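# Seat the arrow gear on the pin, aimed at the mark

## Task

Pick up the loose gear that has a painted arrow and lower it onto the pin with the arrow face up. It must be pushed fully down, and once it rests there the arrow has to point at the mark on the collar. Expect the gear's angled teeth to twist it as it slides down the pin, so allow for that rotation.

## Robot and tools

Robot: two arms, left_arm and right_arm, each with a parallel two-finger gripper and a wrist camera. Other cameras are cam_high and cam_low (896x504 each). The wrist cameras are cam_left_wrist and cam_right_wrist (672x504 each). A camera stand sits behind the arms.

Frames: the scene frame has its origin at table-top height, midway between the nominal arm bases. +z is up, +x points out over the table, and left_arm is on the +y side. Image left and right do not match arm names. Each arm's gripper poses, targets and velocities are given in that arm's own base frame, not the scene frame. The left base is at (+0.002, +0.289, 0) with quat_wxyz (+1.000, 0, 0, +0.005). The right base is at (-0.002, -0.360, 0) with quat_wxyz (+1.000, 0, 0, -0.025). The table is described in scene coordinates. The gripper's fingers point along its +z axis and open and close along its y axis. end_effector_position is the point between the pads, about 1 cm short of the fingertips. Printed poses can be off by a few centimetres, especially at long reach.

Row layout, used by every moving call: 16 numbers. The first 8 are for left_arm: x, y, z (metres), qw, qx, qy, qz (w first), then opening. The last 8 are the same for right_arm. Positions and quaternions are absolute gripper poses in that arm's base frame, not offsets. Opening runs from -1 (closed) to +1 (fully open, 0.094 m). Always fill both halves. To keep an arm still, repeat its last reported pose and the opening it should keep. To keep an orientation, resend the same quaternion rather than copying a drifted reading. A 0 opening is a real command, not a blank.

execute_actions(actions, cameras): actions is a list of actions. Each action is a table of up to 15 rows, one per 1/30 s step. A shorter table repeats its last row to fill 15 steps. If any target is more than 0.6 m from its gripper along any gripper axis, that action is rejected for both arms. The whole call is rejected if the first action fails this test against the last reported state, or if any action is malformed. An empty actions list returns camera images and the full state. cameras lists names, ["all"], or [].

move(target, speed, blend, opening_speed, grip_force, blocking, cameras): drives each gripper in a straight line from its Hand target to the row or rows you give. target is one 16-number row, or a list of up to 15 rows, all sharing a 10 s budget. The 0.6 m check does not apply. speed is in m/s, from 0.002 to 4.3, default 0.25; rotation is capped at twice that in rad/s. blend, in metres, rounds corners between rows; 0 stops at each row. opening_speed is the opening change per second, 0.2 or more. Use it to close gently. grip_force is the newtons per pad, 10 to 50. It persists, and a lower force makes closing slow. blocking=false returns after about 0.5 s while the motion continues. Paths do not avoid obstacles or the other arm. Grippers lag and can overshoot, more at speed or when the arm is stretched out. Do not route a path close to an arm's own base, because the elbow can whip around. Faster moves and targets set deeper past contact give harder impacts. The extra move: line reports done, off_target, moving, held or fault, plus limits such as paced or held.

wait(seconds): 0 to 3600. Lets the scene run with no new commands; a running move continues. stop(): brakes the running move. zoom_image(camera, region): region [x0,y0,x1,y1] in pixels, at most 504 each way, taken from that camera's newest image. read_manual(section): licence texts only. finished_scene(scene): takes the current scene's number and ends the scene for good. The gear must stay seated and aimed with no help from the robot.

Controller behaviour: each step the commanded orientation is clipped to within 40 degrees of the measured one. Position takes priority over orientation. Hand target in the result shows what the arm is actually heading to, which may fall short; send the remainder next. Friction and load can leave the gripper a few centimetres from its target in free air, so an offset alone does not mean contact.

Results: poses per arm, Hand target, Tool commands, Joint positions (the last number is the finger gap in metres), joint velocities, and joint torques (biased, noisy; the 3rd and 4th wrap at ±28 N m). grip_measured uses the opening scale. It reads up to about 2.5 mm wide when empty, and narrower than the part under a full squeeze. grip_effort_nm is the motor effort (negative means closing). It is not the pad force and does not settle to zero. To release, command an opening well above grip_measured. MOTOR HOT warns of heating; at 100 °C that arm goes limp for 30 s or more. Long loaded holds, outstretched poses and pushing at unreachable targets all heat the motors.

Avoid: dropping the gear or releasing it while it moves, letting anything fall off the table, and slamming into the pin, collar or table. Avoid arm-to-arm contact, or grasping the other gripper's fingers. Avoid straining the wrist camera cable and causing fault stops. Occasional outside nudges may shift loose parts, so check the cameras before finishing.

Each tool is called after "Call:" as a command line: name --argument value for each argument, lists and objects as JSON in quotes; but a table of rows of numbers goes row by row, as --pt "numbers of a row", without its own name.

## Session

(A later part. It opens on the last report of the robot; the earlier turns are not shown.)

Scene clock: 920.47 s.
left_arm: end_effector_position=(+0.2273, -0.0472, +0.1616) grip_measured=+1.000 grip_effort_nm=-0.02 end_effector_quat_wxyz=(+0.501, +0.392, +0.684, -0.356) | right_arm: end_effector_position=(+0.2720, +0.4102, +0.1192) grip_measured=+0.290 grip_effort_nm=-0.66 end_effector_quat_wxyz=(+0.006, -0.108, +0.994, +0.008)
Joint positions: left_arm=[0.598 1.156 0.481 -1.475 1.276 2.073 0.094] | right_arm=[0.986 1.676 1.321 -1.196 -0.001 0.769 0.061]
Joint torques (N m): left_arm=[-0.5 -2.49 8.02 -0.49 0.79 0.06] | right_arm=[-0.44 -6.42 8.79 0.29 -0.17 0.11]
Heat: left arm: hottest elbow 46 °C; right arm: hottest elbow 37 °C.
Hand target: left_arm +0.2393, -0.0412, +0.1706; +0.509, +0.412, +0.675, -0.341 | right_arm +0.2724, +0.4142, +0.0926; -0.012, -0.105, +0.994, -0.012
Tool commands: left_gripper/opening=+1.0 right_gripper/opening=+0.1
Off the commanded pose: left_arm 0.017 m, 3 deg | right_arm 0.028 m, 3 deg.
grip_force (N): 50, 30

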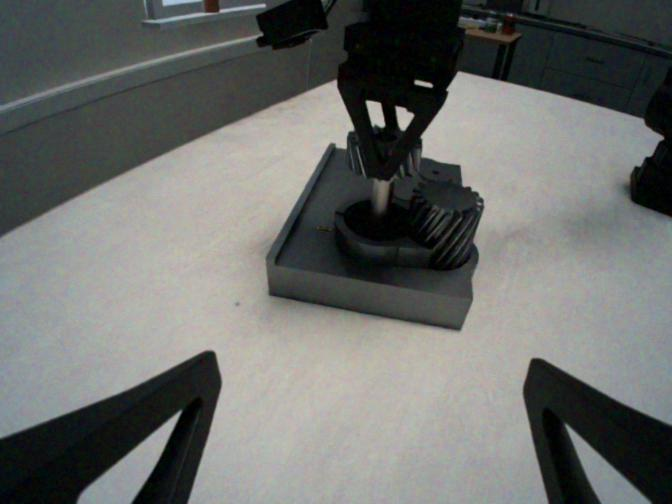

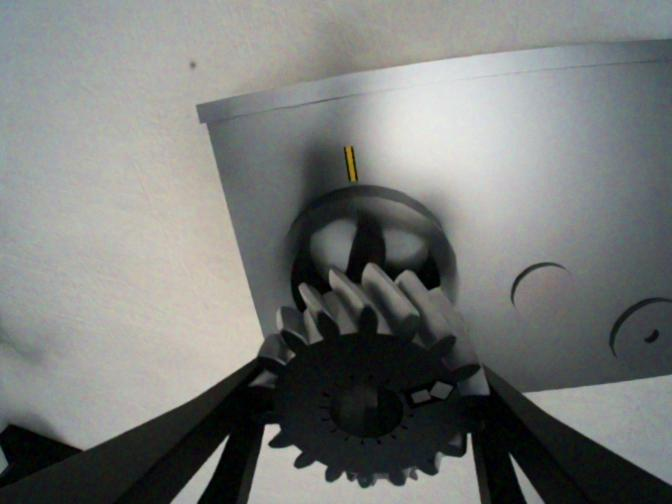

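Call:
move --pt "0.2400 -0.0412 0.1703 0.509 0.412 0.674 -0.341 1 0.276 0.418 0.17 0.0 -0.1045 0.9945 0.0 0.1" --pt "0.2400 -0.0412 0.1703 0.509 0.412 0.674 -0.341 1 0.285 0.43 0.195 0.0 -0.1045 0.9945 0.0 0.1" --pt "0.2400 -0.0412 0.1703 0.509 0.412 0.674 -0.341 1 0.2705 0.416 0.160 0.021 -0.109 0.9936 0.012 0.1" --speed '[0.05,0.1,0.08]' --blend 0.01 --cameras '["cam_left_wrist","cam_right_wrist"]'

Call:
zoom_image --camera "cam_left_wrist" --region '[330, 90, 450, 250]'

Call:
zoom_image --camera "cam_right_wrist" --region '[250, 170, 490, 450]'

Scene clock: 978.87 s.
left_arm: end_effector_position=(+0.2273, -0.0472, +0.1616) grip_measured=+1.000 grip_effort_nm=-0.03 end_effector_quat_wxyz=(+0.501, +0.392, +0.684, -0.356) | right_arm: end_effector_position=(+0.2726, +0.4068, +0.1353) grip_measured=+0.290 grip_effort_nm=-0.65 end_effector_quat_wxyz=(-0.001, -0.108, +0.994, -0.011)
Joint positions: left_arm=[0.598 1.156 0.481 -1.475 1.276 2.073 0.094] | right_arm=[0.986 1.68 1.371 -1.28 0.012 0.77 0.061]
Joint torques (N m): left_arm=[-0.32 -2.02 8.01 -0.46 0.78 0.09] | right_arm=[0.44 -13.98 8.7 0.58 0.07 0.14]
Heat: left arm: hottest elbow 46 °C; right arm: hottest elbow 41 °C.
Hand target: left_arm +0.2393, -0.0412, +0.1706; +0.509, +0.412, +0.675, -0.341 | right_arm +0.2702, +0.4155, +0.1598; +0.020, -0.109, +0.994, +0.012
Off the commanded pose: left_arm 0.017 m, 3 deg | right_arm 0.026 m, 4 deg.
joint sent to its limit (left arm) — joint 6 (wrist roll), upper limit. The joint targets still meet the commanded pose.
grip_force (N): 50, 30
move: off_target (left_arm, right_arm)

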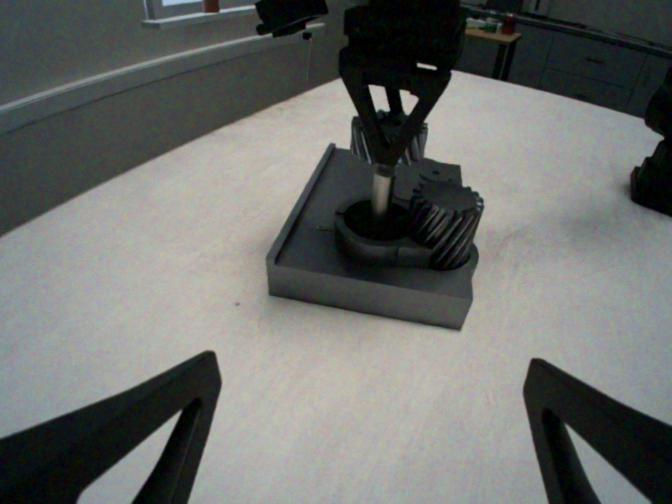

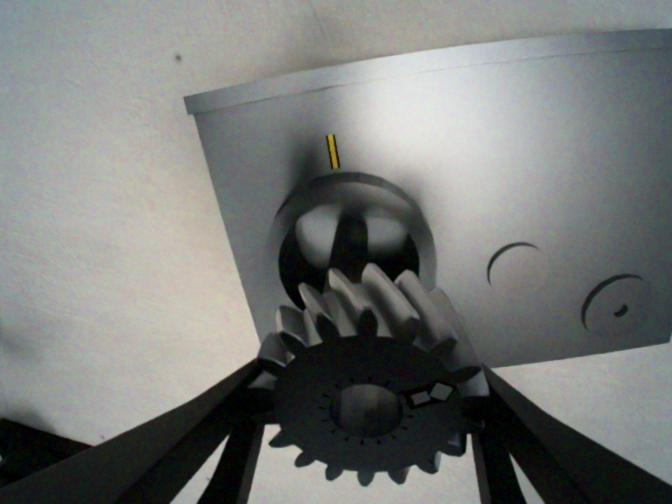

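Scaled by 3.150 from the camera's image (finer frame: 960x720).

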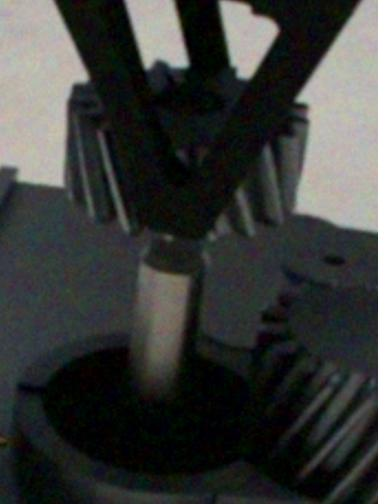

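Scaled by 1.800 from the camera's image (finer frame: 960x720).

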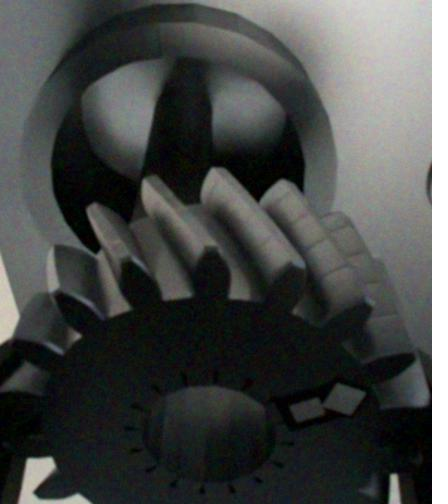

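Call:
move --pt "0.2400 -0.0412 0.1703 0.509 0.412 0.674 -0.341 1 0.276 0.434 0.185 0.021 -0.109 0.9936 0.012 0.1" --pt "0.2400 -0.0412 0.1703 0.509 0.412 0.674 -0.341 1 0.266 0.423 0.160 0.021 -0.109 0.9936 0.012 0.1" --speed '[0.1,0.08]' --blend 0.01 --cameras '["cam_left_wrist","cam_right_wrist"]'

Call:
zoom_image --camera "cam_left_wrist" --region '[330, 90, 450, 250]'

Call:
zoom_image --camera "cam_right_wrist" --region '[290, 170, 450, 290]'

Scene clock: 1044.60 s.
left_arm: end_effector_position=(+0.2273, -0.0472, +0.1616) grip_measured=+1.000 grip_effort_nm=-0.02 end_effector_quat_wxyz=(+0.501, +0.392, +0.684, -0.356) | right_arm: end_effector_position=(+0.2663, +0.4102, +0.1353) grip_measured=+0.290 grip_effort_nm=-0.66 end_effector_quat_wxyz=(-0.002, -0.107, +0.994, -0.012)
Joint positions: left_arm=[0.598 1.156 0.481 -1.475 1.276 2.073 0.094] | right_arm=[1.001 1.68 1.371 -1.283 0.013 0.785 0.061]
Joint torques (N m): left_arm=[-0.56 -2.55 7.97 -0.5 0.8 0.06] | right_arm=[0.56 -13.39 9.5 0.59 0.08 0.13]
Heat: left arm: hottest elbow 46 °C; right arm: hottest elbow 41 °C.
Hand target: left_arm +0.2393, -0.0412, +0.1706; +0.509, +0.412, +0.675, -0.341 | right_arm +0.2657, +0.4223, +0.1600; +0.021, -0.109, +0.994, +0.012
Off the commanded pose: left_arm 0.017 m, 3 deg | right_arm 0.028 m, 4 deg.
joint sent to its limit (left arm) — joint 6 (wrist roll), upper limit. The joint targets still meet the commanded pose.
grip_force (N): 50, 30
move: off_target (left_arm, right_arm)

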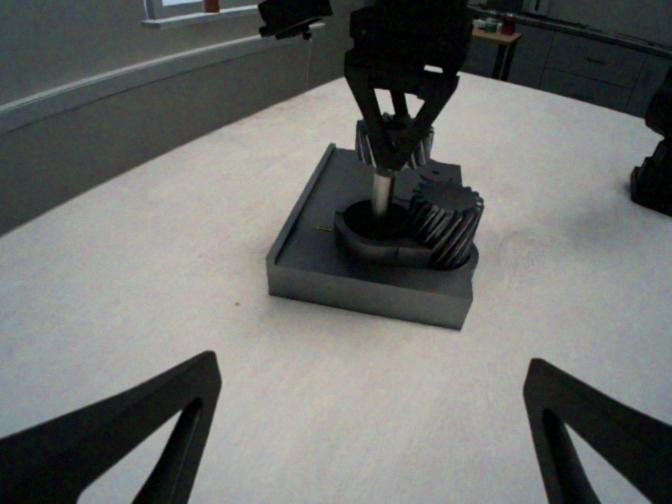

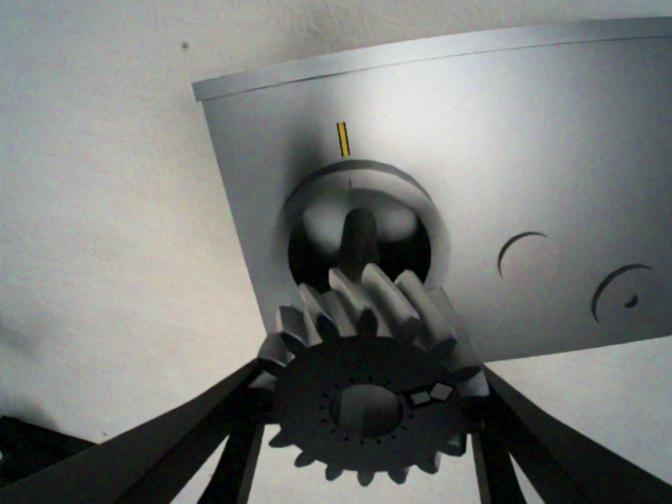

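Scaled by 3.150 from the camera's image (finer frame: 960x720).

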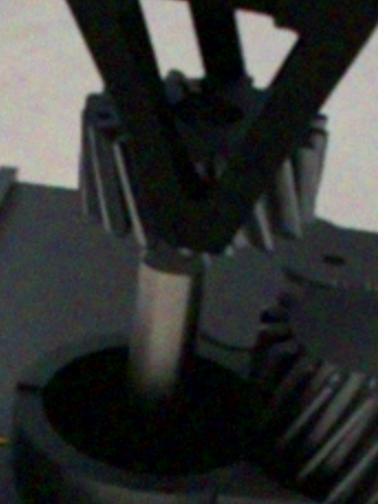

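Scaled by 3.150 from the camera's image (finer frame: 960x720).

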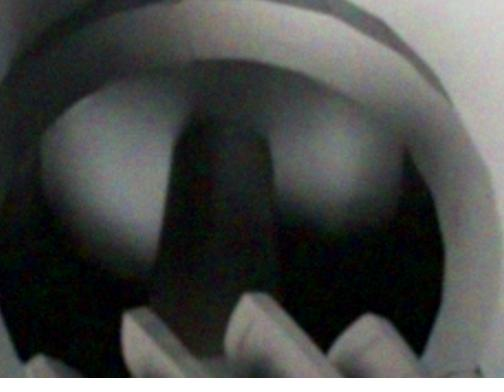

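Call:
move --pt "0.2400 -0.0412 0.1703 0.509 0.412 0.674 -0.341 1 0.269 0.431 0.162 0.021 -0.109 0.9936 0.012 0.1" --speed 0.06 --cameras '["cam_left_wrist","cam_right_wrist"]'

Call:
zoom_image --camera "cam_left_wrist" --region '[330, 90, 450, 250]'

Call:
zoom_image --camera "cam_right_wrist" --region '[290, 170, 450, 290]'

Scene clock: 1057.83 s.
left_arm: end_effector_position=(+0.2273, -0.0472, +0.1616) grip_measured=+1.000 grip_effort_nm=-0.02 end_effector_quat_wxyz=(+0.501, +0.392, +0.684, -0.356) | right_arm: end_effector_position=(+0.2646, +0.4114, +0.1353) grip_measured=+0.290 grip_effort_nm=-0.65 end_effector_quat_wxyz=(-0.002, -0.108, +0.994, -0.012)
Joint positions: left_arm=[0.598 1.156 0.481 -1.475 1.276 2.073 0.094] | right_arm=[1.005 1.68 1.371 -1.283 0.013 0.789 0.061]
Joint torques (N m): left_arm=[-0.5 -2.55 8.05 -0.44 0.79 0.07] | right_arm=[0.5 -12.22 11.54 0.14 0.08 0.14]
Heat: left arm: hottest elbow 46 °C; right arm: hottest elbow 41 °C.
Hand target: left_arm +0.2393, -0.0412, +0.1706; +0.509, +0.412, +0.675, -0.341 | right_arm +0.2683, +0.4298, +0.1622; +0.021, -0.109, +0.994, +0.012
Off the commanded pose: left_arm 0.017 m, 3 deg | right_arm 0.033 m, 4 deg.
joint sent to its limit (left arm) — joint 6 (wrist roll), upper limit. The joint targets still meet the commanded pose.
grip_force (N): 50, 30
move: off_target (left_arm, right_arm)

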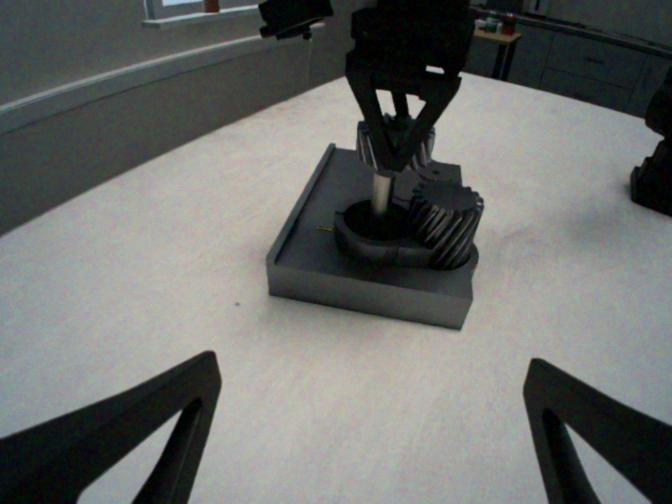

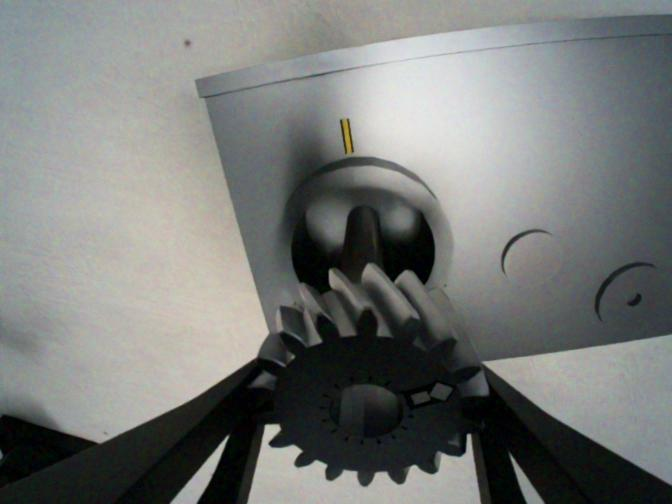

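Scaled by 3.150 from the camera's image (finer frame: 960x720).

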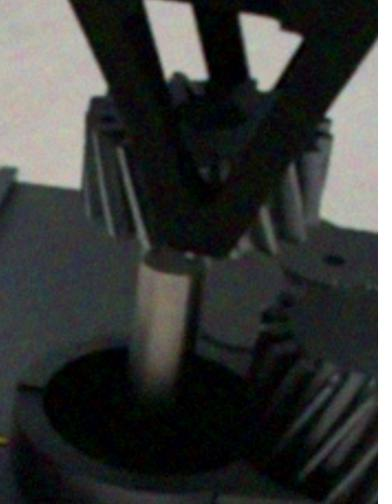

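Scaled by 3.150 from the camera's image (finer frame: 960x720).

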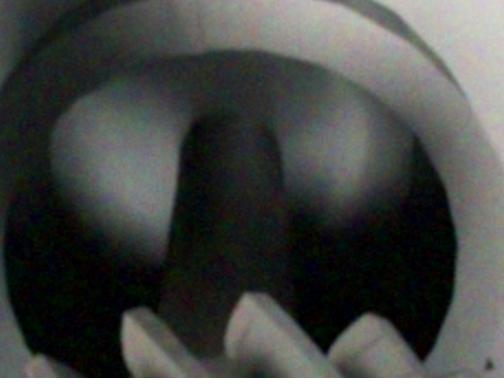

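Call:
move --pt "0.2400 -0.0412 0.1703 0.509 0.412 0.674 -0.341 1 0.280 0.447 0.187 0.021 -0.109 0.9936 0.012 0.1" --pt "0.2400 -0.0412 0.1703 0.509 0.412 0.674 -0.341 1 0.269 0.4275 0.160 0.021 -0.109 0.9936 0.012 0.1" --speed '[0.1,0.08]' --blend 0.003 --cameras '["cam_left_wrist","cam_right_wrist"]'

Call:
zoom_image --camera "cam_left_wrist" --region '[330, 90, 450, 250]'

Call:
zoom_image --camera "cam_right_wrist" --region '[290, 170, 450, 290]'

Scene clock: 1067.33 s.
left_arm: end_effector_position=(+0.2273, -0.0472, +0.1616) grip_measured=+1.000 grip_effort_nm=-0.02 end_effector_quat_wxyz=(+0.501, +0.392, +0.684, -0.356) | right_arm: end_effector_position=(+0.2704, +0.4204, +0.1422) grip_measured=+0.290 grip_effort_nm=-0.66 end_effector_quat_wxyz=(+0.004, -0.108, +0.994, -0.006)
Joint positions: left_arm=[0.598 1.156 0.481 -1.475 1.276 2.073 0.094] | right_arm=[1.005 1.69 1.403 -1.287 0.013 0.789 0.061]
Joint torques (N m): left_arm=[-0.38 -2.32 7.94 -0.5 0.8 0.08] | right_arm=[0.21 -13.27 8.59 0.61 0.08 0.11]
Heat: left arm: hottest elbow 46 °C; right arm: hottest elbow 42 °C.
Hand target: left_arm +0.2393, -0.0412, +0.1706; +0.509, +0.412, +0.675, -0.341 | right_arm +0.2689, +0.4273, +0.1599; +0.021, -0.109, +0.994, +0.012
Off the commanded pose: left_arm 0.017 m, 3 deg | right_arm 0.019 m, 3 deg.
joint sent to its limit (left arm) — joint 6 (wrist roll), upper limit. The joint targets still meet the commanded pose.
grip_force (N): 50, 30
move: off_target (left_arm, right_arm)

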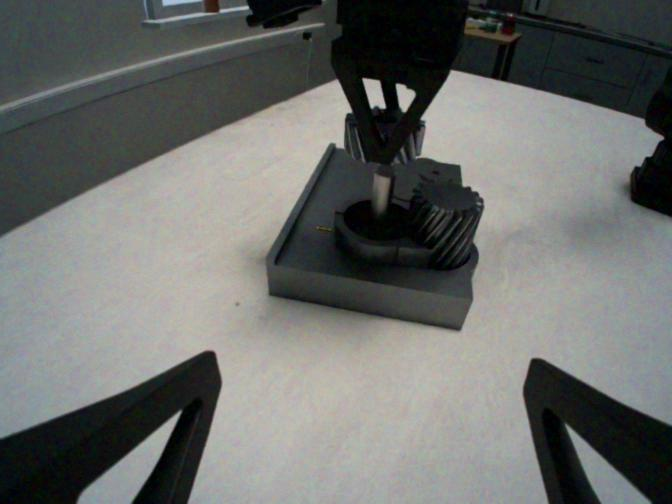

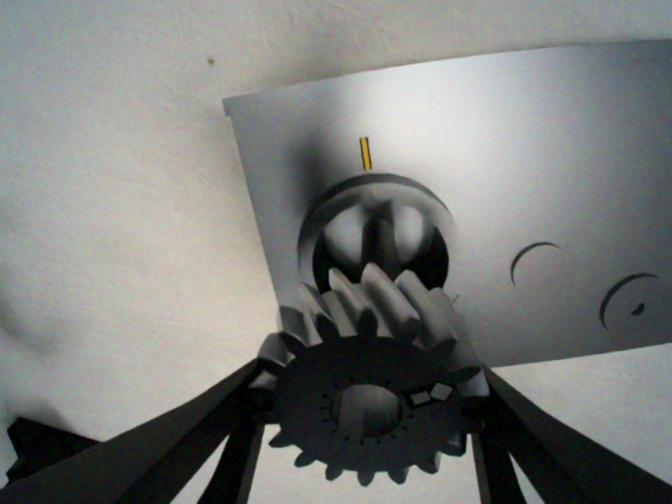

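Scaled by 3.150 from the camera's image (finer frame: 960x720).

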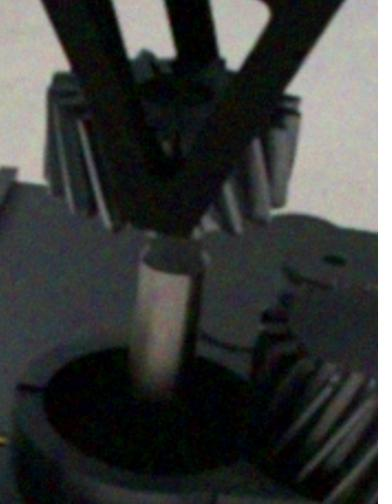

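Scaled by 3.150 from the camera's image (finer frame: 960x720).

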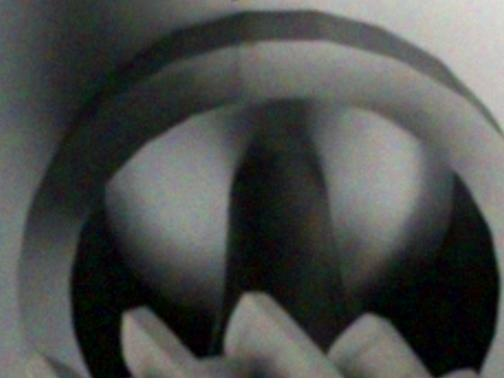

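Call:
move --target '[0.2400,-0.0412,0.1703,0.509,0.412,0.674,-0.341,1, 0.2673,0.4215,0.151,0.018,-0.109,0.9936,0.009,0.1]' --speed 0.06

Scene clock: 1079.57 s.
left_arm: end_effector_position=(+0.2273, -0.0472, +0.1616) grip_measured=+1.000 grip_effort_nm=-0.02 end_effector_quat_wxyz=(+0.501, +0.392, +0.684, -0.356) | right_arm: end_effector_position=(+0.2668, +0.4148, +0.1313) grip_measured=+0.290 grip_effort_nm=-0.65 end_effector_quat_wxyz=(+0.000, -0.108, +0.994, -0.011)
Joint positions: left_arm=[0.598 1.156 0.481 -1.475 1.276 2.073 0.094] | right_arm=[1.005 1.69 1.373 -1.27 0.013 0.789 0.061]
Joint torques (N m): left_arm=[-0.44 -2.37 8.01 -0.5 0.8 0.08] | right_arm=[-0.09 -13.51 8.55 0.55 0.04 0.07]
Heat: left arm: hottest elbow 46 °C; right arm: hottest elbow 41 °C.
Hand target: left_arm +0.2393, -0.0412, +0.1706; +0.509, +0.412, +0.675, -0.341 | right_arm +0.2671, +0.4211, +0.1508; +0.018, -0.109, +0.994, +0.009
Off the commanded pose: left_arm 0.017 m, 3 deg | right_arm 0.021 m, 3 deg.
joint sent to its limit (left arm) — joint 6 (wrist roll), upper limit. The joint targets still meet the commanded pose.
grip_force (N): 50, 30
move: off_target (left_arm, right_arm)

Call:
move --target '[0.2400,-0.0412,0.1703,0.509,0.412,0.674,-0.341,1, 0.2755,0.4165,0.1445,0.017,-0.108,0.9937,0.007,0.1]' --speed 0.05 --cameras '["cam_left_wrist","cam_right_wrist"]'

Call:
zoom_image --camera "cam_left_wrist" --region '[330, 90, 450, 250]'

Call:
zoom_image --camera "cam_right_wrist" --region '[290, 170, 450, 290]'

Scene clock: 1087.20 s.
left_arm: end_effector_position=(+0.2273, -0.0472, +0.1616) grip_measured=+1.000 grip_effort_nm=-0.03 end_effector_quat_wxyz=(+0.501, +0.392, +0.684, -0.356) | right_arm: end_effector_position=(+0.2670, +0.4151, +0.1290) grip_measured=+0.290 grip_effort_nm=-0.65 end_effector_quat_wxyz=(+0.001, -0.110, +0.994, -0.009)
Joint positions: left_arm=[0.598 1.156 0.481 -1.475 1.276 2.073 0.094] | right_arm=[1.005 1.69 1.367 -1.259 0.013 0.784 0.061]
Joint torques (N m): left_arm=[-0.32 -2.61 7.97 -0.47 0.79 0.08] | right_arm=[-1.61 -12.92 8.44 0.59 0.07 -0.05]
Heat: left arm: hottest elbow 46 °C; right arm: hottest elbow 41 °C.
Hand target: left_arm +0.2393, -0.0412, +0.1706; +0.509, +0.412, +0.675, -0.341 | right_arm +0.2753, +0.4162, +0.1443; +0.017, -0.108, +0.994, +0.007
Off the commanded pose: left_arm 0.017 m, 3 deg | right_arm 0.018 m, 3 deg.
joint sent to its limit (left arm) — joint 6 (wrist roll), upper limit. The joint targets still meet the commanded pose.
grip_force (N): 50, 30
move: off_target (left_arm, right_arm)

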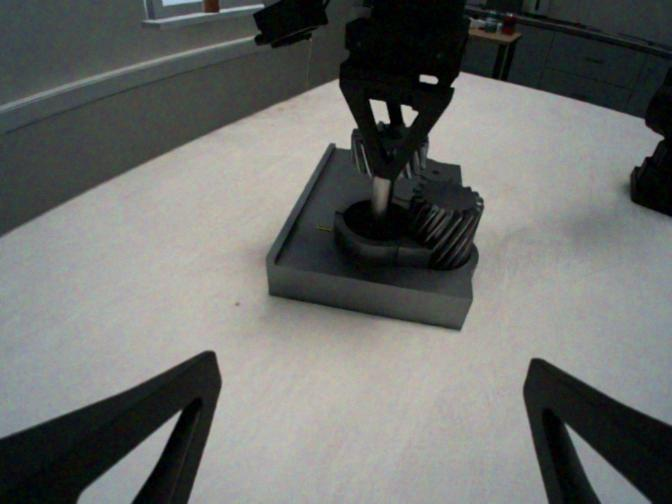

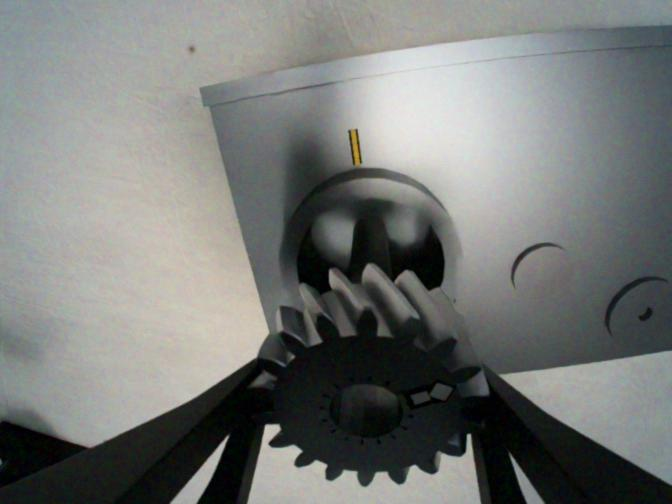

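Scaled by 3.150 from the camera's image (finer frame: 960x720).

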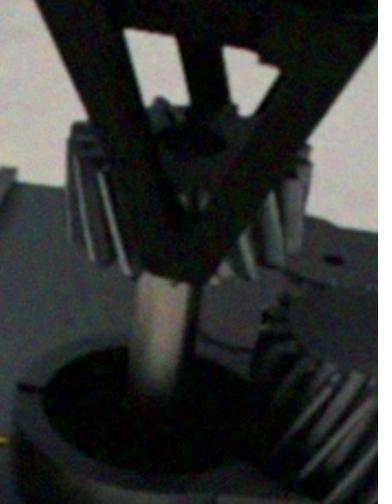

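Scaled by 3.150 from the camera's image (finer frame: 960x720).

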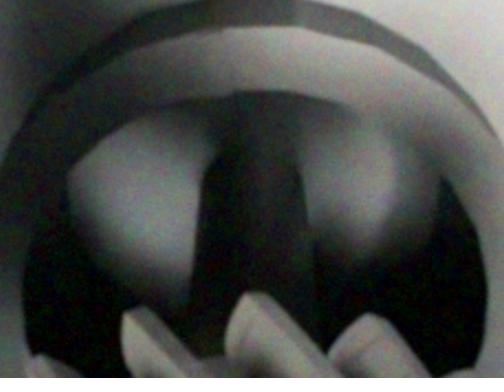

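Call:
move --target '[0.2400,-0.0412,0.1703,0.509,0.412,0.674,-0.341,1, 0.2745,0.412,0.129,0.012,-0.108,0.9937,0.003,0.1]' --speed 0.03

Scene clock: 1093.70 s.
left_arm: end_effector_position=(+0.2273, -0.0472, +0.1616) grip_measured=+1.000 grip_effort_nm=-0.03 end_effector_quat_wxyz=(+0.501, +0.392, +0.684, -0.356) | right_arm: end_effector_position=(+0.2675, +0.4141, +0.1202) grip_measured=+0.290 grip_effort_nm=-0.65 end_effector_quat_wxyz=(+0.005, -0.112, +0.994, -0.005)
Joint positions: left_arm=[0.598 1.156 0.481 -1.475 1.276 2.073 0.094] | right_arm=[1.003 1.69 1.342 -1.225 0.015 0.779 0.061]
Joint torques (N m): left_arm=[-0.5 -2.26 8.03 -0.42 0.8 0.09] | right_arm=[-1.73 -12.22 8.01 0.34 -0.09 -0.06]
Heat: left arm: hottest elbow 46 °C; right arm: hottest elbow 42 °C.
Hand target: left_arm +0.2393, -0.0412, +0.1706; +0.509, +0.412, +0.675, -0.341 | right_arm +0.2743, +0.4120, +0.1288; +0.012, -0.108, +0.994, +0.003
Off the commanded pose: left_arm 0.017 m, 3 deg | right_arm 0.011 m, 1 deg.
joint sent to its limit (left arm) — joint 6 (wrist roll), upper limit. The joint targets still meet the commanded pose.
grip_force (N): 50, 30
move: off_target (left_arm, right_arm)

Call:
move --target '[0.2400,-0.0412,0.1703,0.509,0.412,0.674,-0.341,1, 0.2742,0.409,0.118,0.007,-0.108,0.9940,-0.002,0.1]' --speed 0.03 --cameras '["cam_left_wrist","cam_right_wrist"]'

Call:
zoom_image --camera "cam_left_wrist" --region '[330, 90, 450, 250]'

Scene clock: 1098.43 s.
left_arm: end_effector_position=(+0.2273, -0.0472, +0.1616) grip_measured=+1.000 grip_effort_nm=-0.03 end_effector_quat_wxyz=(+0.501, +0.392, +0.684, -0.356) | right_arm: end_effector_position=(+0.2677, +0.4126, +0.1156) grip_measured=+0.290 grip_effort_nm=-0.66 end_effector_quat_wxyz=(+0.006, -0.113, +0.994, -0.004)
Joint positions: left_arm=[0.598 1.156 0.481 -1.475 1.276 2.073 0.094] | right_arm=[1.001 1.69 1.329 -1.21 0.015 0.776 0.061]
Joint torques (N m): left_arm=[-0.67 -2.43 7.98 -0.42 0.8 0.08] | right_arm=[-1.85 -11.34 7.8 0.28 -0.14 -0.06]
Heat: left arm: hottest elbow 46 °C; right arm: hottest elbow 41 °C.
Hand target: left_arm +0.2393, -0.0412, +0.1706; +0.509, +0.412, +0.675, -0.341 | right_arm +0.2741, +0.4090, +0.1179; +0.007, -0.108, +0.994, -0.002
Off the commanded pose: left_arm 0.017 m, 3 deg | right_arm 0.008 m, 1 deg.
joint sent to its limit (left arm) — joint 6 (wrist roll), upper limit. The joint targets still meet the commanded pose.
grip_force (N): 50, 30
move: off_target (left_arm)

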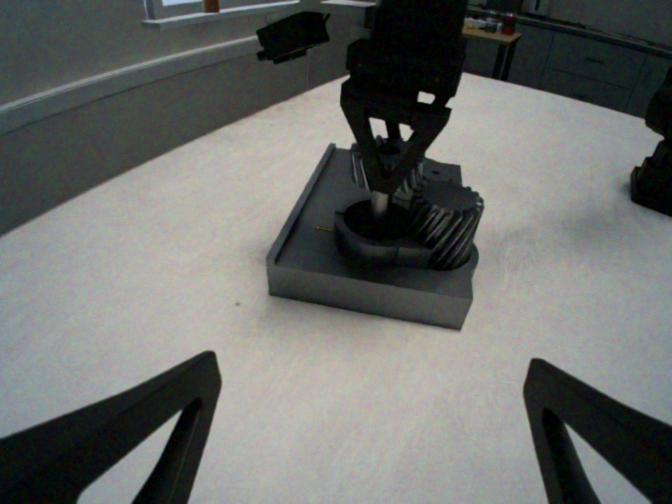

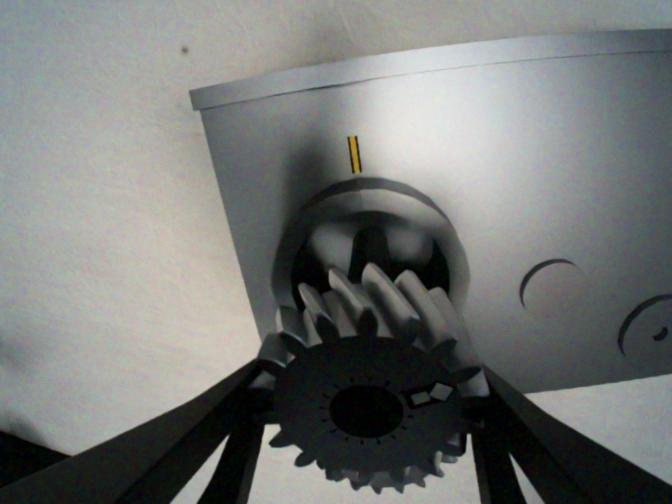

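Scaled by 3.150 from the camera's image (finer frame: 960x720).

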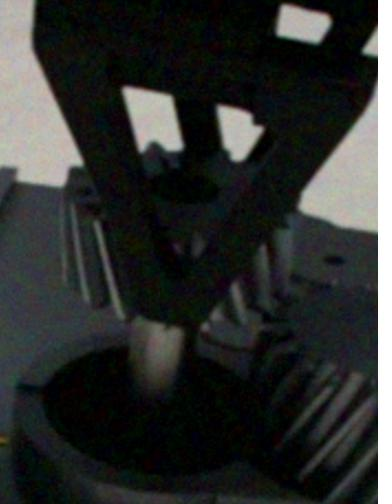

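Call:
move --target '[0.2400,-0.0412,0.1703,0.509,0.412,0.674,-0.341,1, 0.2742,0.409,0.104,0.006,-0.108,0.9940,-0.004,0.1]' --speed 0.03

Call:
move --target '[0.2400,-0.0412,0.1703,0.509,0.412,0.674,-0.341,1, 0.2738,0.408,0.096,0.004,-0.108,0.9940,-0.006,0.1]' --speed 0.03 --cameras '["cam_left_wrist","cam_right_wrist"]'

Call:
zoom_image --camera "cam_left_wrist" --region '[330, 110, 490, 290]'

Scene clock: 1115.53 s.
left_arm: end_effector_position=(+0.2273, -0.0472, +0.1616) grip_measured=+1.000 grip_effort_nm=-0.03 end_effector_quat_wxyz=(+0.501, +0.392, +0.684, -0.356) | right_arm: end_effector_position=(+0.2681, +0.4135, +0.1079) grip_measured=+0.290 grip_effort_nm=-0.66 end_effector_quat_wxyz=(+0.007, -0.113, +0.994, -0.002)
Joint positions: left_arm=[0.598 1.156 0.481 -1.475 1.276 2.073 0.094] | right_arm=[1.001 1.696 1.315 -1.183 0.014 0.776 0.061]
Joint torques (N m): left_arm=[-0.56 -2.49 8.01 -0.55 0.79 0.08] | right_arm=[-1.9 -10.64 7.47 0.4 -0.08 -0.05]
Heat: left arm: hottest elbow 46 °C; right arm: hottest elbow 40 °C.
Hand target: left_arm +0.2393, -0.0412, +0.1706; +0.509, +0.412, +0.675, -0.341 | right_arm +0.2741, +0.4090, +0.1041; +0.006, -0.108, +0.994, -0.004
Off the commanded pose: left_arm 0.017 m, 3 deg | right_arm 0.009 m, 1 deg.
joint sent to its limit (left arm) — joint 6 (wrist roll), upper limit. The joint targets still meet the commanded pose.
grip_force (N): 50, 30
move: off_target (left_arm)

Scene clock: 1116.03 s.
left_arm: end_effector_position=(+0.2273, -0.0472, +0.1616) grip_measured=+1.000 grip_effort_nm=-0.02 end_effector_quat_wxyz=(+0.501, +0.392, +0.684, -0.356) | right_arm: end_effector_position=(+0.2680, +0.4130, +0.1066) grip_measured=+0.290 grip_effort_nm=-0.66 end_effector_quat_wxyz=(+0.008, -0.113, +0.994, -0.002)
Joint positions: left_arm=[0.598 1.156 0.481 -1.475 1.276 2.073 0.094] | right_arm=[1.001 1.696 1.312 -1.18 0.014 0.774 0.061]
Joint torques (N m): left_arm=[-0.44 -2.49 7.99 -0.51 0.78 0.08] | right_arm=[-1.85 -10.23 6.9 0.73 -0.1 -0.04]
Heat: left arm: hottest elbow 46 °C; right arm: hottest elbow 40 °C.
Hand target: left_arm +0.2393, -0.0412, +0.1706; +0.509, +0.412, +0.675, -0.341 | right_arm +0.2736, +0.4077, +0.0962; +0.004, -0.108, +0.994, -0.006
Off the commanded pose: left_arm 0.017 m, 3 deg | right_arm 0.013 m, 1 deg.
joint sent to its limit (left arm) — joint 6 (wrist roll), upper limit. The joint targets still meet the commanded pose.
grip_force (N): 50, 30
move: off_target (left_arm, right_arm)

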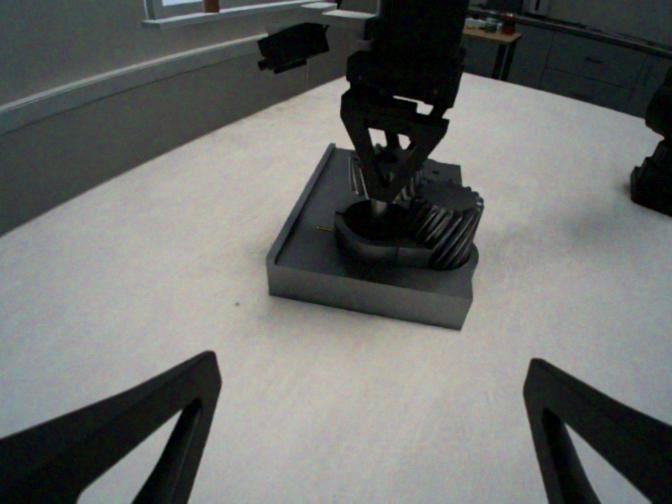

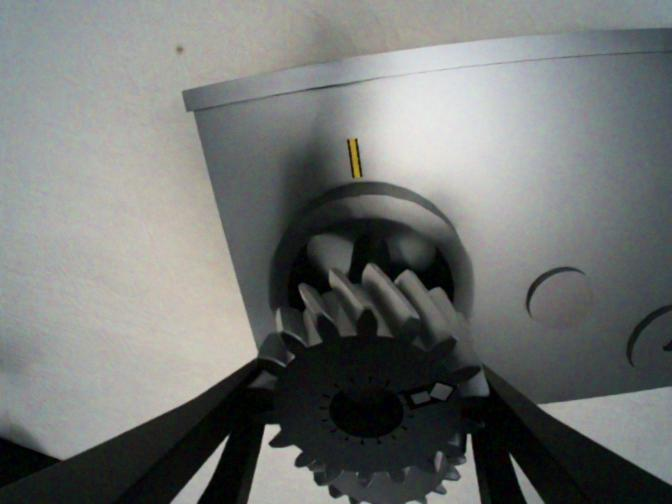

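Scaled by 2.800 from the camera's image (finer frame: 960x720).

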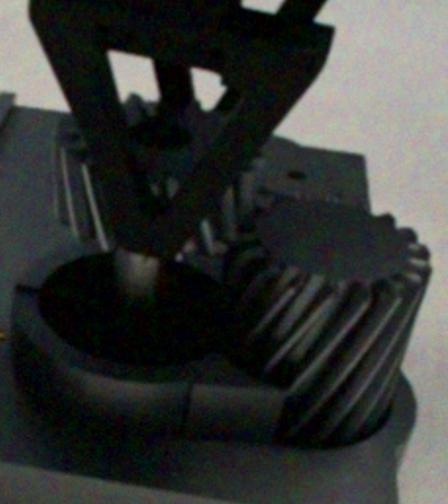

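Call:
move --target '[0.2400,-0.0412,0.1703,0.509,0.412,0.674,-0.341,1, 0.2735,0.408,0.090,0.004,-0.170,0.9854,-0.005,0.1]' --speed 0.03

Call:
move --target '[0.2400,-0.0412,0.1703,0.509,0.412,0.674,-0.341,1, 0.2735,0.408,0.088,0.004,-0.208,0.978,-0.005,0.1]' --speed 0.03 --cameras '["cam_right_wrist"]'

Scene clock: 1128.20 s.
left_arm: end_effector_position=(+0.2273, -0.0472, +0.1616) grip_measured=+1.000 grip_effort_nm=-0.02 end_effector_quat_wxyz=(+0.501, +0.392, +0.684, -0.356) | right_arm: end_effector_position=(+0.2676, +0.4128, +0.1036) grip_measured=+0.290 grip_effort_nm=-0.65 end_effector_quat_wxyz=(+0.008, -0.176, +0.984, +0.000)
Joint positions: left_arm=[0.598 1.156 0.481 -1.475 1.276 2.073 0.094] | right_arm=[1.001 1.696 1.303 -1.167 0.013 0.648 0.061]
Joint torques (N m): left_arm=[-0.15 -2.73 7.95 -0.44 0.8 0.09] | right_arm=[-1.85 -9.82 6.72 0.99 -0.11 -0.02]
Heat: left arm: hottest elbow 46 °C; right arm: hottest elbow 40 °C.
Hand target: left_arm +0.2393, -0.0412, +0.1706; +0.509, +0.412, +0.675, -0.341 | right_arm +0.2732, +0.4078, +0.0904; +0.004, -0.170, +0.985, -0.005
Off the commanded pose: left_arm 0.017 m, 3 deg | right_arm 0.016 m, 1 deg.
joint sent to its limit (left arm) — joint 6 (wrist roll), upper limit. The joint targets still meet the commanded pose.
grip_force (N): 50, 30
move: off_target (left_arm, right_arm)

Scene clock: 1130.00 s.
left_arm: end_effector_position=(+0.2273, -0.0472, +0.1616) grip_measured=+1.000 grip_effort_nm=-0.02 end_effector_quat_wxyz=(+0.501, +0.392, +0.684, -0.356) | right_arm: end_effector_position=(+0.2679, +0.4124, +0.1006) grip_measured=+0.290 grip_effort_nm=-0.66 end_effector_quat_wxyz=(+0.009, -0.214, +0.977, +0.001)
Joint positions: left_arm=[0.598 1.156 0.481 -1.475 1.276 2.073 0.094] | right_arm=[1 1.696 1.295 -1.155 0.012 0.568 0.061]
Joint torques (N m): left_arm=[-0.67 -2.32 7.98 -0.49 0.81 0.07] | right_arm=[-1.79 -9.7 7.08 0.79 -0.09 0.01]
Heat: left arm: hottest elbow 46 °C; right arm: hottest elbow 40 °C.
Hand target: left_arm +0.2393, -0.0412, +0.1706; +0.509, +0.412, +0.675, -0.341 | right_arm +0.2732, +0.4077, +0.0882; +0.004, -0.208, +0.978, -0.005
Off the commanded pose: left_arm 0.017 m, 3 deg | right_arm 0.014 m, 1 deg.
joint sent to its limit (left arm) — joint 6 (wrist roll), upper limit. The joint targets still meet the commanded pose.
grip_force (N): 50, 30
move: off_target (left_arm, right_arm)

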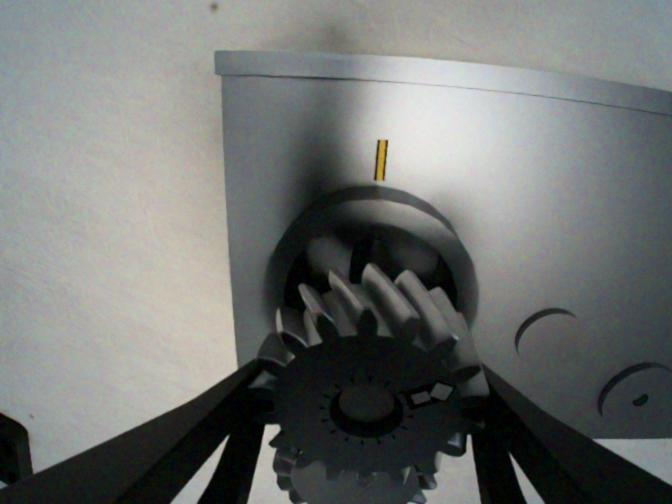

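Call:
move --target '[0.2400,-0.0412,0.1703,0.509,0.412,0.674,-0.341,1, 0.2732,0.4075,0.084,0.004,-0.250,0.9682,-0.005,0.1]' --speed 0.03

Call:
move --target '[0.2400,-0.0412,0.1703,0.509,0.412,0.674,-0.341,1, 0.2730,0.4075,0.078,0.004,-0.292,0.9564,-0.005,0.1]' --speed 0.03 --cameras '["cam_right_wrist","cam_left_wrist"]'

Scene clock: 1138.10 s.
left_arm: end_effector_position=(+0.2273, -0.0472, +0.1616) grip_measured=+1.000 grip_effort_nm=-0.02 end_effector_quat_wxyz=(+0.501, +0.392, +0.684, -0.356) | right_arm: end_effector_position=(+0.2681, +0.4121, +0.0954) grip_measured=+0.290 grip_effort_nm=-0.66 end_effector_quat_wxyz=(+0.009, -0.253, +0.967, +0.002)
Joint positions: left_arm=[0.598 1.156 0.481 -1.475 1.276 2.073 0.094] | right_arm=[0.998 1.701 1.286 -1.141 0.01 0.486 0.061]
Joint torques (N m): left_arm=[-0.38 -2.43 8.02 -0.47 0.76 0.07] | right_arm=[-1.61 -9.82 7.1 0.65 0 -0.06]
Heat: left arm: hottest elbow 46 °C; right arm: hottest elbow 39 °C.
Hand target: left_arm +0.2393, -0.0412, +0.1706; +0.509, +0.412, +0.675, -0.341 | right_arm +0.2729, +0.4073, +0.0842; +0.004, -0.250, +0.968, -0.005
Off the commanded pose: left_arm 0.017 m, 3 deg | right_arm 0.013 m, 1 deg.
joint sent to its limit (left arm) — joint 6 (wrist roll), upper limit. The joint targets still meet the commanded pose.
grip_force (N): 50, 30
move: off_target (left_arm, right_arm)

Scene clock: 1140.07 s.
left_arm: end_effector_position=(+0.2273, -0.0472, +0.1616) grip_measured=+1.000 grip_effort_nm=-0.03 end_effector_quat_wxyz=(+0.501, +0.392, +0.684, -0.356) | right_arm: end_effector_position=(+0.2684, +0.4116, +0.0897) grip_measured=+0.290 grip_effort_nm=-0.66 end_effector_quat_wxyz=(+0.009, -0.293, +0.956, +0.002)
Joint positions: left_arm=[0.598 1.156 0.481 -1.475 1.276 2.073 0.094] | right_arm=[0.997 1.706 1.277 -1.126 0.008 0.402 0.061]
Joint torques (N m): left_arm=[-0.38 -2.32 8.02 -0.47 0.8 0.08] | right_arm=[-1.49 -9.76 7.08 0.68 0.06 -0.07]
Heat: left arm: hottest elbow 46 °C; right arm: hottest elbow 39 °C.
Hand target: left_arm +0.2393, -0.0412, +0.1706; +0.509, +0.412, +0.675, -0.341 | right_arm +0.2727, +0.4073, +0.0781; +0.004, -0.292, +0.956, -0.005
Off the commanded pose: left_arm 0.017 m, 3 deg | right_arm 0.013 m, 1 deg.
joint sent to its limit (left arm) — joint 6 (wrist roll), upper limit. The joint targets still meet the commanded pose.
grip_force (N): 50, 30
move: off_target (left_arm, right_arm)
Images, in order (width x height): cam_left_wrist 672x504, cam_right_wrist 672x504.

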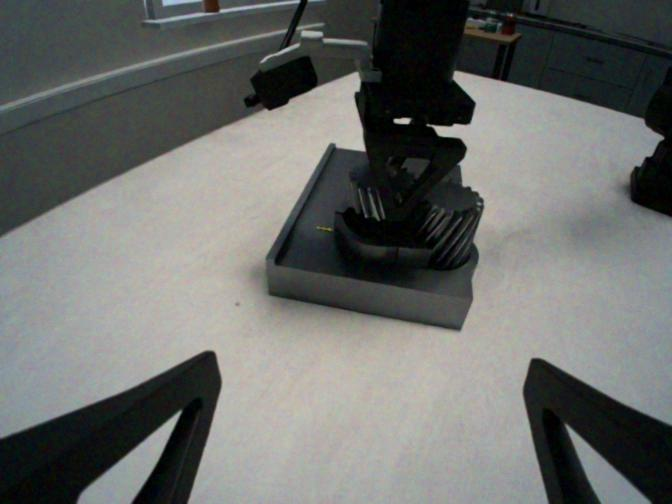

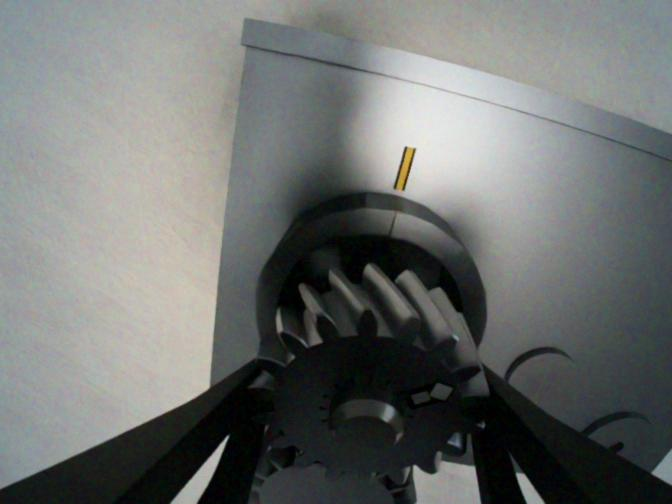

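Call:
move --target '[0.2400,-0.0412,0.1703,0.509,0.412,0.674,-0.341,1, 0.2728,0.4070,0.072,0.004,-0.330,0.9440,-0.005,0.1]' --speed 0.03

Call:
move --target '[0.2400,-0.0412,0.1703,0.509,0.412,0.674,-0.341,1, 0.2728,0.4070,0.073,0.004,-0.330,0.9440,-0.005,0.4]' --opening_speed 0.4 --cameras '["cam_right_wrist","cam_left_wrist"]'

Scene clock: 1182.13 s.
left_arm: end_effector_position=(+0.2273, -0.0472, +0.1616) grip_measured=+1.000 grip_effort_nm=-0.03 end_effector_quat_wxyz=(+0.501, +0.392, +0.684, -0.356) | right_arm: end_effector_position=(+0.2687, +0.4112, +0.0846) grip_measured=+0.290 grip_effort_nm=-0.65 end_effector_quat_wxyz=(+0.009, -0.329, +0.944, +0.003)
Joint positions: left_arm=[0.598 1.156 0.481 -1.475 1.276 2.073 0.094] | right_arm=[0.995 1.71 1.267 -1.11 0.007 0.324 0.061]
Joint torques (N m): left_arm=[-0.62 -2.14 7.99 -0.46 0.78 0.09] | right_arm=[-1.49 -9.7 6.99 0.68 0.11 -0.09]
Heat: left arm: hottest elbow 46 °C; right arm: hottest elbow 40 °C.
Hand target: left_arm +0.2393, -0.0412, +0.1706; +0.509, +0.412, +0.675, -0.341 | right_arm +0.2726, +0.4067, +0.0723; +0.004, -0.330, +0.944, -0.005
Off the commanded pose: left_arm 0.017 m, 3 deg | right_arm 0.014 m, 1 deg.
joint sent to its limit (left arm) — joint 6 (wrist roll), upper limit. The joint targets still meet the commanded pose.
grip_force (N): 50, 30
move: off_target (left_arm, right_arm)

Scene clock: 1183.20 s.
left_arm: end_effector_position=(+0.2273, -0.0472, +0.1616) grip_measured=+1.000 grip_effort_nm=-0.02 end_effector_quat_wxyz=(+0.501, +0.392, +0.684, -0.356) | right_arm: end_effector_position=(+0.2689, +0.4106, +0.0811) grip_measured=+0.397 grip_effort_nm=0.11 end_effector_quat_wxyz=(+0.007, -0.331, +0.944, -0.001)
Joint positions: left_arm=[0.598 1.156 0.481 -1.475 1.276 2.073 0.094] | right_arm=[0.995 1.717 1.267 -1.11 0.01 0.321 0.066]
Joint torques (N m): left_arm=[-0.67 -2.32 7.99 -0.53 0.79 0.07] | right_arm=[-1.44 -10.29 7.05 0.59 -0.02 -0.07]
Heat: left arm: hottest elbow 46 °C; right arm: hottest elbow 40 °C.
Hand target: left_arm +0.2393, -0.0412, +0.1706; +0.509, +0.412, +0.675, -0.341 | right_arm +0.2727, +0.4068, +0.0731; +0.004, -0.330, +0.944, -0.005
Off the commanded pose: left_arm 0.017 m, 3 deg | right_arm 0.010 m, 1 deg.
joint sent to its limit (left arm) — joint 6 (wrist roll), upper limit. The joint targets still meet the commanded pose.
grip_force (N): 50, 30
move: off_target (left_arm)
Images, in order (width x height): cam_left_wrist 672x504, cam_right_wrist 672x504.

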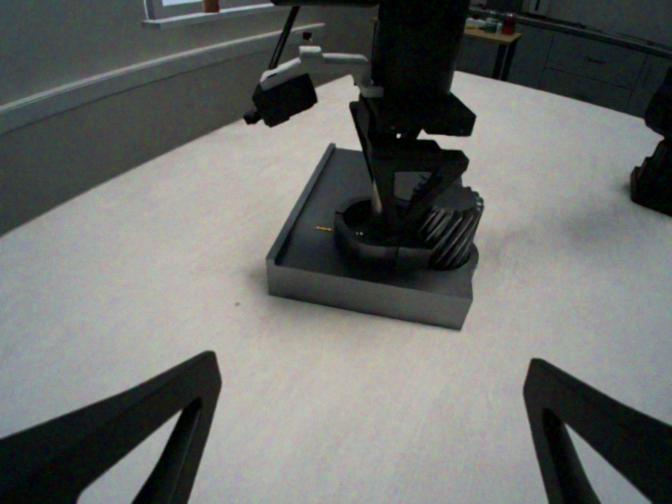

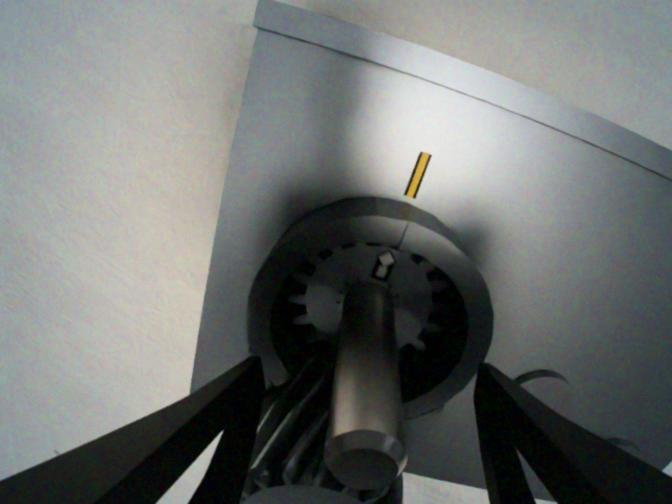

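Call:
zoom_image --camera "cam_right_wrist" --region '[230, 140, 510, 420]'

Scaled by 1.800 from the camera's image (finer frame: 960x720).

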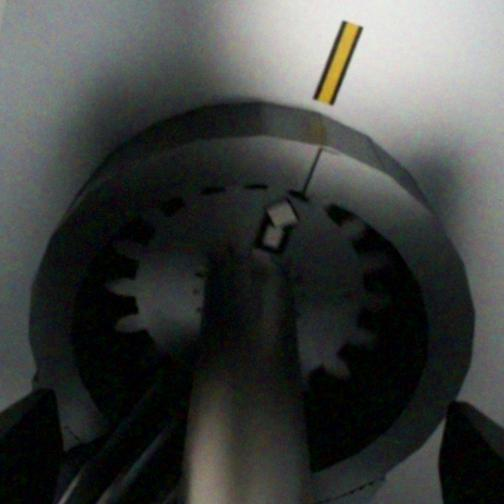

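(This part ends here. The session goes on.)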